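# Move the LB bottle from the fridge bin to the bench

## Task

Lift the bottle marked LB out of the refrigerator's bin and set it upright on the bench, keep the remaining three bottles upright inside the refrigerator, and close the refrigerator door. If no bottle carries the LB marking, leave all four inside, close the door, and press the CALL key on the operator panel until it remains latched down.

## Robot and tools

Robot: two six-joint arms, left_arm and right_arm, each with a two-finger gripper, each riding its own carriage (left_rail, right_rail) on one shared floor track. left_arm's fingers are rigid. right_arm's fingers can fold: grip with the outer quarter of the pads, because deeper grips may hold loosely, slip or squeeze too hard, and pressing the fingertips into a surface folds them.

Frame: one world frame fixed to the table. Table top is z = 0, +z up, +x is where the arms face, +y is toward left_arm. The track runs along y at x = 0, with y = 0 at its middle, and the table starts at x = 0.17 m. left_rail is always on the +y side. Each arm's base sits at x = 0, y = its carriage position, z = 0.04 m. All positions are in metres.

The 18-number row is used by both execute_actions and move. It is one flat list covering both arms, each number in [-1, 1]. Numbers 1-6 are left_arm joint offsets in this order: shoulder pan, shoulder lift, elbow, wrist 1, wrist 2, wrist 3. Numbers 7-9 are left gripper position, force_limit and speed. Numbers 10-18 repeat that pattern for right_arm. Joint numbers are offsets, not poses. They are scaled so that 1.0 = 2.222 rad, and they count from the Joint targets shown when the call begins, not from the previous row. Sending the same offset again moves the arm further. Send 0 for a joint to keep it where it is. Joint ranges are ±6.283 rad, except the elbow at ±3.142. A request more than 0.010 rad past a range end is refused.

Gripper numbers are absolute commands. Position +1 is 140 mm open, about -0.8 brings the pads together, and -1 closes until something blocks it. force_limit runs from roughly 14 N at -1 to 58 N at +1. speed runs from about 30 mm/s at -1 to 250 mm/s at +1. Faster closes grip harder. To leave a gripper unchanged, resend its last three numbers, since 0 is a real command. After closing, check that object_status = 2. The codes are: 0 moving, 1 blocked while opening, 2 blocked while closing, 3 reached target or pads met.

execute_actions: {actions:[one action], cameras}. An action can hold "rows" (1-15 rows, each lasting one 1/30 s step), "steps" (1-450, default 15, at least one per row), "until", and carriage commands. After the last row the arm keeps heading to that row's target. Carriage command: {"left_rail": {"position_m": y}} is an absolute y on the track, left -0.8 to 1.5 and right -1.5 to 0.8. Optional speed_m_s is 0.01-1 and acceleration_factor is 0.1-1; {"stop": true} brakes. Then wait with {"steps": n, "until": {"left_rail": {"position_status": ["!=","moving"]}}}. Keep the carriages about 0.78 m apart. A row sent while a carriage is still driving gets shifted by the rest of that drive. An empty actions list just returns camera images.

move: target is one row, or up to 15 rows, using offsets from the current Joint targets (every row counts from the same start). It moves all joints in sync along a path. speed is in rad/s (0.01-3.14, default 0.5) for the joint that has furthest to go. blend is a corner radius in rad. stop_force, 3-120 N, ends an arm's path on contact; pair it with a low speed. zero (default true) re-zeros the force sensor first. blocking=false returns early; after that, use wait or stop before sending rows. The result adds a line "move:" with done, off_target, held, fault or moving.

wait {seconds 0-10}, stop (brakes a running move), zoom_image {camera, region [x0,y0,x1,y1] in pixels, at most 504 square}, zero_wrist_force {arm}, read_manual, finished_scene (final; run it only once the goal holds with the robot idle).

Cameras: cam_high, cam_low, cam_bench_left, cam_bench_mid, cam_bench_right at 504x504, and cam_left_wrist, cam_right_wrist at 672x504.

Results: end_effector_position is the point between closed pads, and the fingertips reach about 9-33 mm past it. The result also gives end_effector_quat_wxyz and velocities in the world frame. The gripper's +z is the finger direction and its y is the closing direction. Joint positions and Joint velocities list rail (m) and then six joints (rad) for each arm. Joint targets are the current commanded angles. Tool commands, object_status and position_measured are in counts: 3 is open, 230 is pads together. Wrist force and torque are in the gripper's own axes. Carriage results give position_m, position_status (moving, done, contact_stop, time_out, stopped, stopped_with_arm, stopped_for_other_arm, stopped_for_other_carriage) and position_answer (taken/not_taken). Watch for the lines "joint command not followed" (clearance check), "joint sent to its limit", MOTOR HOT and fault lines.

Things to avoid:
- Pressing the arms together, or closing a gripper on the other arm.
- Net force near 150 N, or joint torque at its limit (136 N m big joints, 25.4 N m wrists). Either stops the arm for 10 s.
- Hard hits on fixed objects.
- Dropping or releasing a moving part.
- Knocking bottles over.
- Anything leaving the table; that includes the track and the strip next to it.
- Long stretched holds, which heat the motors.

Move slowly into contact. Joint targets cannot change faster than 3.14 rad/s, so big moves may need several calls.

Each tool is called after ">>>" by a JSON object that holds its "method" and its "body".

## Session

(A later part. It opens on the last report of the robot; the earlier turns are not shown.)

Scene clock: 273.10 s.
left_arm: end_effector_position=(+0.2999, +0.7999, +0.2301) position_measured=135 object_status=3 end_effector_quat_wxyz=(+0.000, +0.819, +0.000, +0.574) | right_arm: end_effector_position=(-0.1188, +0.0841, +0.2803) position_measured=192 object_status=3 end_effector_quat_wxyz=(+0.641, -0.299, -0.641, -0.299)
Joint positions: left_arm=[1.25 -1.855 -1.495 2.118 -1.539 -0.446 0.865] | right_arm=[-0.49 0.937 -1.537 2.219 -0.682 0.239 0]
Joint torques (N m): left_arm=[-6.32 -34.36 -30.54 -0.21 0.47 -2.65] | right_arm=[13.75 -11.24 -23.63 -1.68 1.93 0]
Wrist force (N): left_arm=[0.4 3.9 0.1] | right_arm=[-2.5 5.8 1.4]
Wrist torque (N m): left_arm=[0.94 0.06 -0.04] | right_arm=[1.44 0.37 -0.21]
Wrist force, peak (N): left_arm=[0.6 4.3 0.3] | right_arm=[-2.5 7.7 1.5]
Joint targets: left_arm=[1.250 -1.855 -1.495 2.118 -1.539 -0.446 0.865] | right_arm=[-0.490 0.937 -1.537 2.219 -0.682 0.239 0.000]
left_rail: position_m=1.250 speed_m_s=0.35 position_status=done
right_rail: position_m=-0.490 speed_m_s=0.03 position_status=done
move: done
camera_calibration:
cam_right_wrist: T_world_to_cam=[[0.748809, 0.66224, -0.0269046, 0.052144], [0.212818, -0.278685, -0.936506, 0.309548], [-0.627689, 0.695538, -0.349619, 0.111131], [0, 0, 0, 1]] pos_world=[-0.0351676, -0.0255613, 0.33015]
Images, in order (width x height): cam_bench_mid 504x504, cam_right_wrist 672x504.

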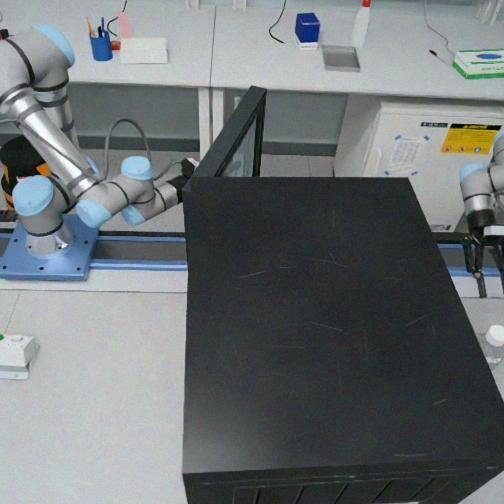

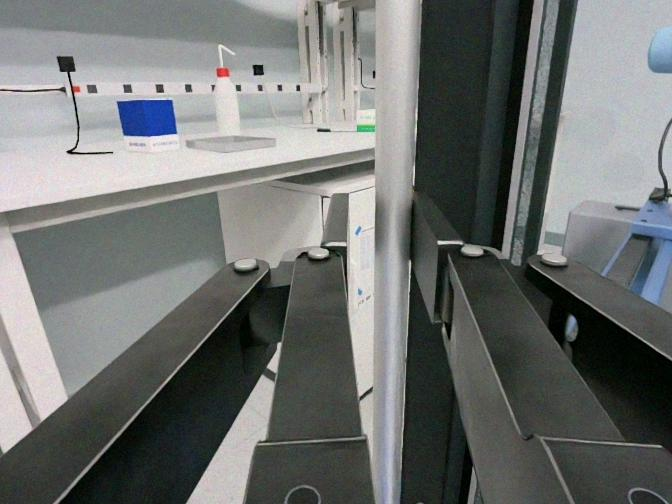

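>>> {"method": "move", "body": {"target": [[0,0,0,0,0,0,-0.05,1,-1,0.0763,0.0530,-0.0599,0.0068,0.1941,0,-0.5,-1,-0.5],[0,0,0,0,0,0,-0.05,1,-1,0.1352,0.1191,-0.1459,0.0268,0.3708,0,-0.5,-1,-0.5],[0,0,0,0,0,0,-0.05,1,-1,0.1640,0.1892,-0.2494,0.0602,0.5175,0,-0.5,-1,-0.5]], "speed": 0.2, "blend": 0.03, "stop_force": 40, "cameras": ["cam_right_wrist"]}}

>>> {"method": "execute_actions", "body": {"actions": [{"right_rail": {"position_m": -0.50, "speed_m_s": 0.03}, "steps": 60, "until": {"right_rail": {"position_status": ["!=", "moving"]}}}]}}

Scene clock: 280.10 s.
left_arm: end_effector_position=(+0.2999, +0.7999, +0.2301) position_measured=135 object_status=3 end_effector_quat_wxyz=(+0.000, +0.819, +0.000, +0.574) | right_arm: end_effector_position=(+0.0371, +0.3577, +0.2803) position_measured=192 object_status=3 end_effector_quat_wxyz=(-0.478, +0.521, +0.478, +0.521)
Joint positions: left_arm=[1.25 -1.855 -1.495 2.118 -1.539 -0.446 0.865] | right_arm=[-0.49 1.302 -1.117 1.665 -0.548 1.389 0]
Joint torques (N m): left_arm=[-6.08 -34.7 -30.29 -0.17 0.83 -2.69] | right_arm=[14.6 -34.86 -26.61 -0.06 1.65 -0.05]
Wrist force (N): left_arm=[0.6 3.8 0.0] | right_arm=[-2.1 6.3 0.8]
Wrist torque (N m): left_arm=[0.94 0.04 -0.04] | right_arm=[1.48 0.34 -0.22]
Wrist force, peak (N): left_arm=[0.4 4.3 0.4] | right_arm=[-1.8 9.2 0.5]
Joint targets: left_arm=[1.250 -1.855 -1.495 2.118 -1.539 -0.446 0.865] | right_arm=[-0.490 1.302 -1.117 1.665 -0.548 1.389 0.000]
left_rail: position_m=1.250 speed_m_s=0.35 position_status=done
right_rail: position_m=-0.490 speed_m_s=0.03 position_status=done
move: done
camera_calibration:
cam_right_wrist: T_world_to_cam=[[0.997755, -0.0612963, -0.0269773, 0.00380097], [-0.0466704, -0.347508, -0.936515, 0.386883], [0.0480301, 0.935671, -0.349588, -0.0923217], [0, 0, 0, 1]] pos_world=[0.0186978, 0.221061, 0.33015]
Images, in order (width x height): cam_right_wrist 672x504.

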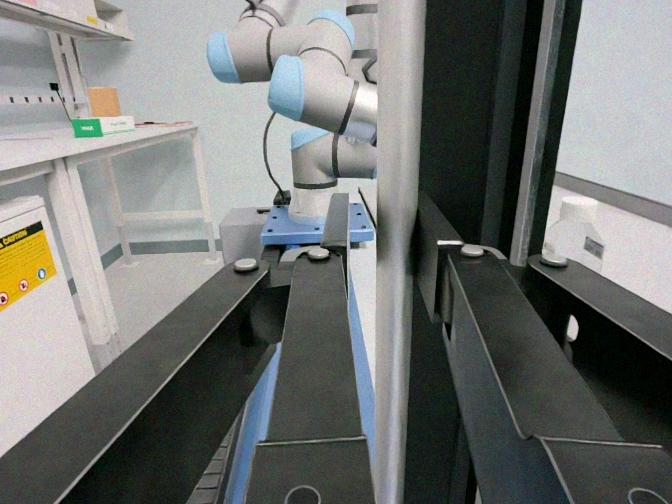

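Scene clock: 280.77 s.
left_arm: end_effector_position=(+0.2999, +0.7999, +0.2301) position_measured=135 object_status=3 end_effector_quat_wxyz=(+0.000, +0.819, +0.000, +0.574) | right_arm: end_effector_position=(+0.0371, +0.3478, +0.2803) position_measured=192 object_status=3 end_effector_quat_wxyz=(-0.478, +0.521, +0.478, +0.521)
Joint positions: left_arm=[1.25 -1.855 -1.495 2.118 -1.539 -0.446 0.865] | right_arm=[-0.5 1.302 -1.117 1.665 -0.548 1.389 0]
Joint torques (N m): left_arm=[-6.46 -35.63 -30.4 -0.16 0.79 -2.46] | right_arm=[12.06 -41.48 -22.3 -0.24 1.71 0.05]
Wrist force (N): left_arm=[0.5 4.0 0.2] | right_arm=[-2.5 5.9 1.2]
Wrist torque (N m): left_arm=[0.97 0.05 -0.04] | right_arm=[1.46 0.38 -0.21]
Wrist force, peak (N): left_arm=[0.5 4.1 0.2] | right_arm=[-2.8 6.1 1.8]
Joint targets: left_arm=[1.250 -1.855 -1.495 2.118 -1.539 -0.446 0.865] | right_arm=[-0.500 1.302 -1.117 1.665 -0.548 1.389 0.000]
Tool commands: left_gripper/position=-0.05 left_gripper/force_limit=+1.0 left_gripper/speed=-1.0 right_gripper/position=-0.5 right_gripper/force_limit=-1.0 right_gripper/speed=-0.5
left_rail: position_m=1.250 speed_m_s=0.35 position_status=done
right_rail: position_m=-0.500 speed_m_s=0.03 position_status=done

>>> {"method": "move", "body": {"target": [[0,0,0,0,0,0,-0.05,1,-1,0.0074,0.0722,-0.1176,0.0454,0.1252,0,-0.5,-1,-0.5],[0,0,0,0,0,0,-0.05,1,-1,-0.0012,0.1480,-0.2499,0.1019,0.2345,0,-0.5,-1,-0.5]], "speed": 0.1, "blend": 0.03, "stop_force": 30, "cameras": ["cam_right_wrist","cam_high"]}}

>>> {"method": "zoom_image", "body": {"camera": "cam_right_wrist", "region": [260, 100, 500, 340]}}

Scene clock: 289.53 s.
left_arm: end_effector_position=(+0.2999, +0.7999, +0.2301) position_measured=135 object_status=3 end_effector_quat_wxyz=(+0.000, +0.819, +0.000, +0.574) | right_arm: end_effector_position=(+0.2303, +0.4378, +0.2800) position_measured=192 object_status=3 end_effector_quat_wxyz=(-0.327, +0.627, +0.327, +0.627)
Joint positions: left_arm=[1.25 -1.855 -1.495 2.118 -1.539 -0.446 0.865] | right_arm=[-0.5 1.299 -0.788 1.11 -0.322 1.91 0]
Joint torques (N m): left_arm=[-5.44 -34.63 -31.05 -0.35 1.07 -2.67] | right_arm=[-16.39 -47.18 -30.41 -0.35 2.26 -0.09]
Wrist force (N): left_arm=[0.7 3.7 0.2] | right_arm=[-2.0 3.9 -6.0]
Wrist torque (N m): left_arm=[0.92 0.01 -0.04] | right_arm=[1.40 0.38 -0.23]
Wrist force, peak (N): left_arm=[0.5 4.2 0.2] | right_arm=[-1.8 11.5 3.4]
Joint targets: left_arm=[1.250 -1.855 -1.495 2.118 -1.539 -0.446 0.865] | right_arm=[-0.500 1.299 -0.788 1.110 -0.322 1.910 0.000]
left_rail: position_m=1.250 speed_m_s=0.35 position_status=done
right_rail: position_m=-0.500 speed_m_s=0.03 position_status=done
move: done
camera_calibration:
cam_right_wrist: T_world_to_cam=[[0.833391, -0.552023, -0.0270174, 0.0685521], [-0.214231, -0.27759, -0.936509, 0.431344], [0.509475, 0.786266, -0.349601, -0.217563], [0, 0, 0, 1]] pos_world=[0.146119, 0.328641, 0.32975]
Images, in order (width x height): cam_high 504x504, cam_right_wrist 672x504.

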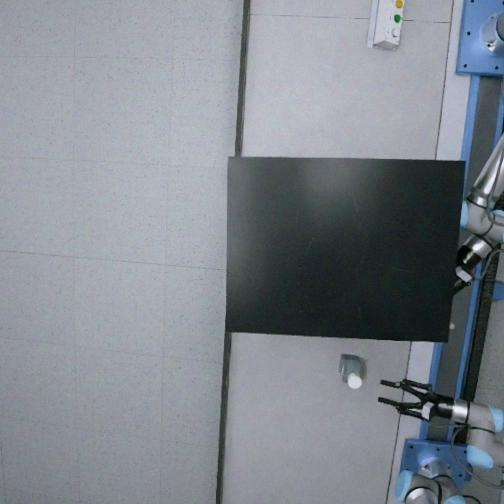

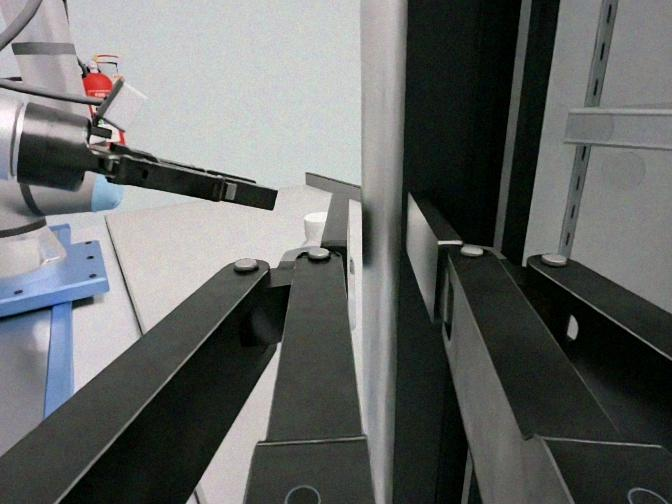

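Scaled by 2.100 from the camera's 672x504 image, which has a finer 960x720 frame.

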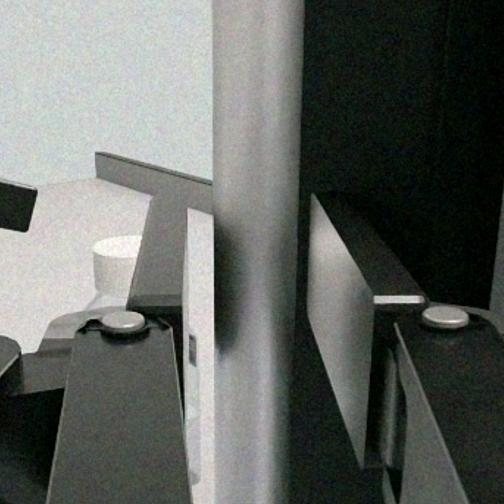

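>>> {"method": "move", "body": {"target": [0,0,0,0,0,0,-0.05,1,-1,0.0239,-0.0802,0.1398,-0.0595,0.0239,0,-0.5,-1,-0.5], "speed": 0.2}}

>>> {"method": "execute_actions", "body": {"actions": [{"right_rail": {"position_m": -0.75, "speed_m_s": 0.25}, "left_rail": {"position_m": 1.3}, "steps": 120, "until": {"right_rail": {"position_status": ["!=", "moving"]}}}], "cameras": ["cam_right_wrist", "cam_high", "cam_bench_mid", "cam_left_wrist"]}}

>>> {"method": "zoom_image", "body": {"camera": "cam_right_wrist", "region": [250, 0, 672, 380]}}

Scene clock: 291.80 s.
left_arm: end_effector_position=(+0.2999, +0.7999, +0.2301) position_measured=135 object_status=3 end_effector_quat_wxyz=(+0.000, +0.819, +0.000, +0.574) | right_arm: end_effector_position=(+0.1772, +0.3637, +0.2803) position_measured=192 object_status=3 end_effector_quat_wxyz=(-0.327, +0.627, +0.327, +0.627)
Joint positions: left_arm=[1.25 -1.855 -1.495 2.118 -1.539 -0.446 0.865] | right_arm=[-0.5 1.352 -0.966 1.42 -0.454 1.963 0]
Joint torques (N m): left_arm=[-6.23 -35.69 -31.03 -0.3 0.83 -2.66] | right_arm=[13.56 -56.14 -14.54 -4.57 1.84 0.05]
Wrist force (N): left_arm=[0.4 3.9 0.2] | right_arm=[-2.7 5.9 1.3]
Wrist torque (N m): left_arm=[0.96 0.05 -0.05] | right_arm=[1.52 0.42 -0.24]
Wrist force, peak (N): left_arm=[0.2 4.1 0.4] | right_arm=[-2.3 4.2 -5.8]
Joint targets: left_arm=[1.250 -1.855 -1.495 2.118 -1.539 -0.446 0.865] | right_arm=[-0.500 1.352 -0.966 1.420 -0.454 1.963 0.000]
left_rail: position_m=1.250 speed_m_s=0.35 position_status=done
right_rail: position_m=-0.500 speed_m_s=0.03 position_status=done
move: done

Scene clock: 293.50 s.
left_arm: end_effector_position=(+0.2999, +0.8499, +0.2301) position_measured=135 object_status=3 end_effector_quat_wxyz=(+0.000, +0.819, +0.000, +0.574) | right_arm: end_effector_position=(+0.1771, +0.1137, +0.2803) position_measured=192 object_status=3 end_effector_quat_wxyz=(-0.327, +0.627, +0.327, +0.627)
Joint positions: left_arm=[1.3 -1.855 -1.495 2.118 -1.539 -0.446 0.865] | right_arm=[-0.75 1.352 -0.966 1.421 -0.454 1.963 0]
Joint torques (N m): left_arm=[-6.19 -32.91 -28.48 -0.16 1.11 -2.66] | right_arm=[10.92 -51.96 -21.06 -1.73 0.77 0.02]
Wrist force (N): left_arm=[0.4 4.1 0.4] | right_arm=[-2.6 5.8 1.2]
Wrist torque (N m): left_arm=[0.98 0.08 -0.04] | right_arm=[1.49 0.39 -0.24]
Wrist force, peak (N): left_arm=[0.6 4.6 0.3] | right_arm=[-2.5 6.7 0.7]
Joint targets: left_arm=[1.300 -1.855 -1.495 2.118 -1.539 -0.446 0.865] | right_arm=[-0.750 1.352 -0.966 1.420 -0.454 1.963 0.000]
Tool commands: left_gripper/position=-0.05 left_gripper/force_limit=+1.0 left_gripper/speed=-1.0 right_gripper/position=-0.5 right_gripper/force_limit=-1.0 right_gripper/speed=-0.5
left_rail: position_m=1.300 speed_m_s=0.35 position_status=done
right_rail: position_m=-0.750 speed_m_s=0.25 position_status=done
camera_calibration:
cam_left_wrist: T_world_to_cam=[[0.0125731, -0.997895, 0.0636229, 0.83589], [-0.656999, -0.0562101, -0.751793, 0.416415], [0.753786, -0.0323478, -0.656323, 0.0978976], [0, 0, 0, 1]] pos_world=[0.189281, 0.860704, 0.324129]
cam_right_wrist: T_world_to_cam=[[0.833367, -0.552061, -0.0269757, -0.0660254], [-0.214273, -0.277698, -0.936467, 0.330252], [0.509496, 0.786201, -0.349716, 0.0645121], [0, 0, 0, 1]] pos_world=[0.0929189, 0.00454078, 0.33005]
Images, in order (width x height): cam_high 504x504, cam_bench_mid 504x504, cam_left_wrist 672x504, cam_right_wrist 672x504.

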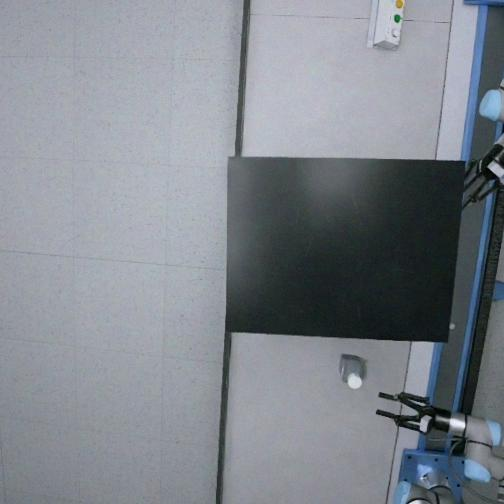

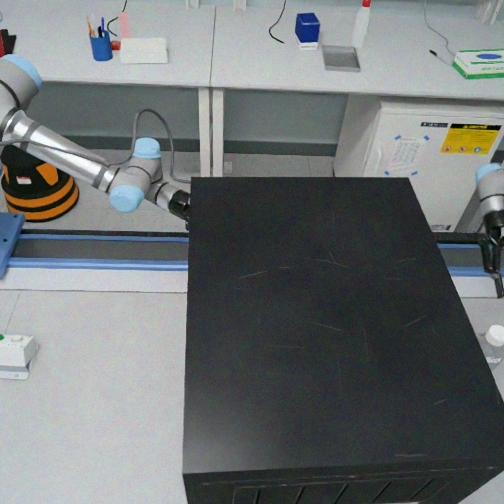

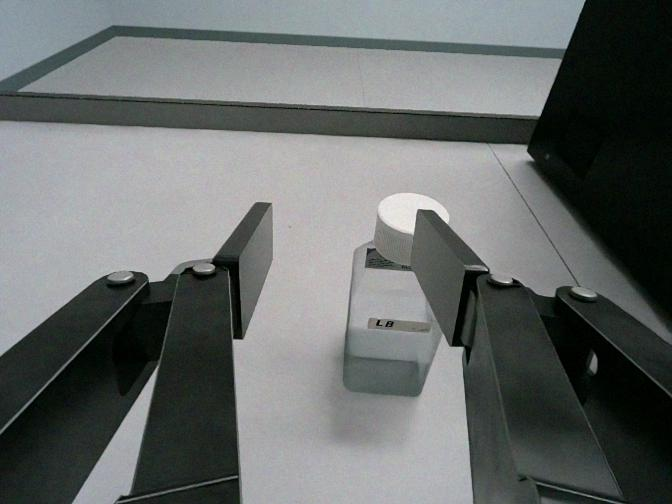

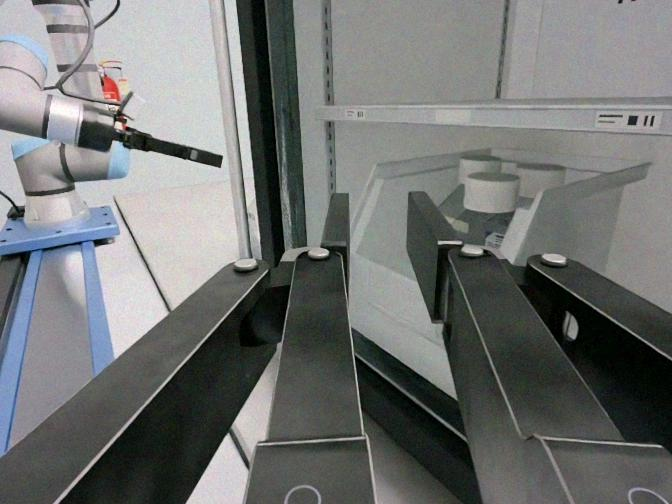

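Scaled by 1.194 from the camera's 672x504 image, which has a finer 960x720 frame.

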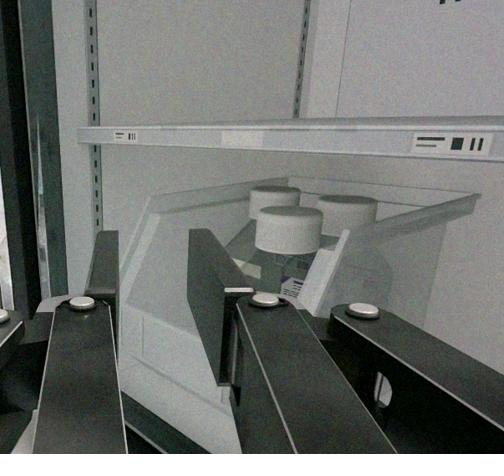

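>>> {"method": "finished_scene", "body": {}}

The scene is finished: the task was done.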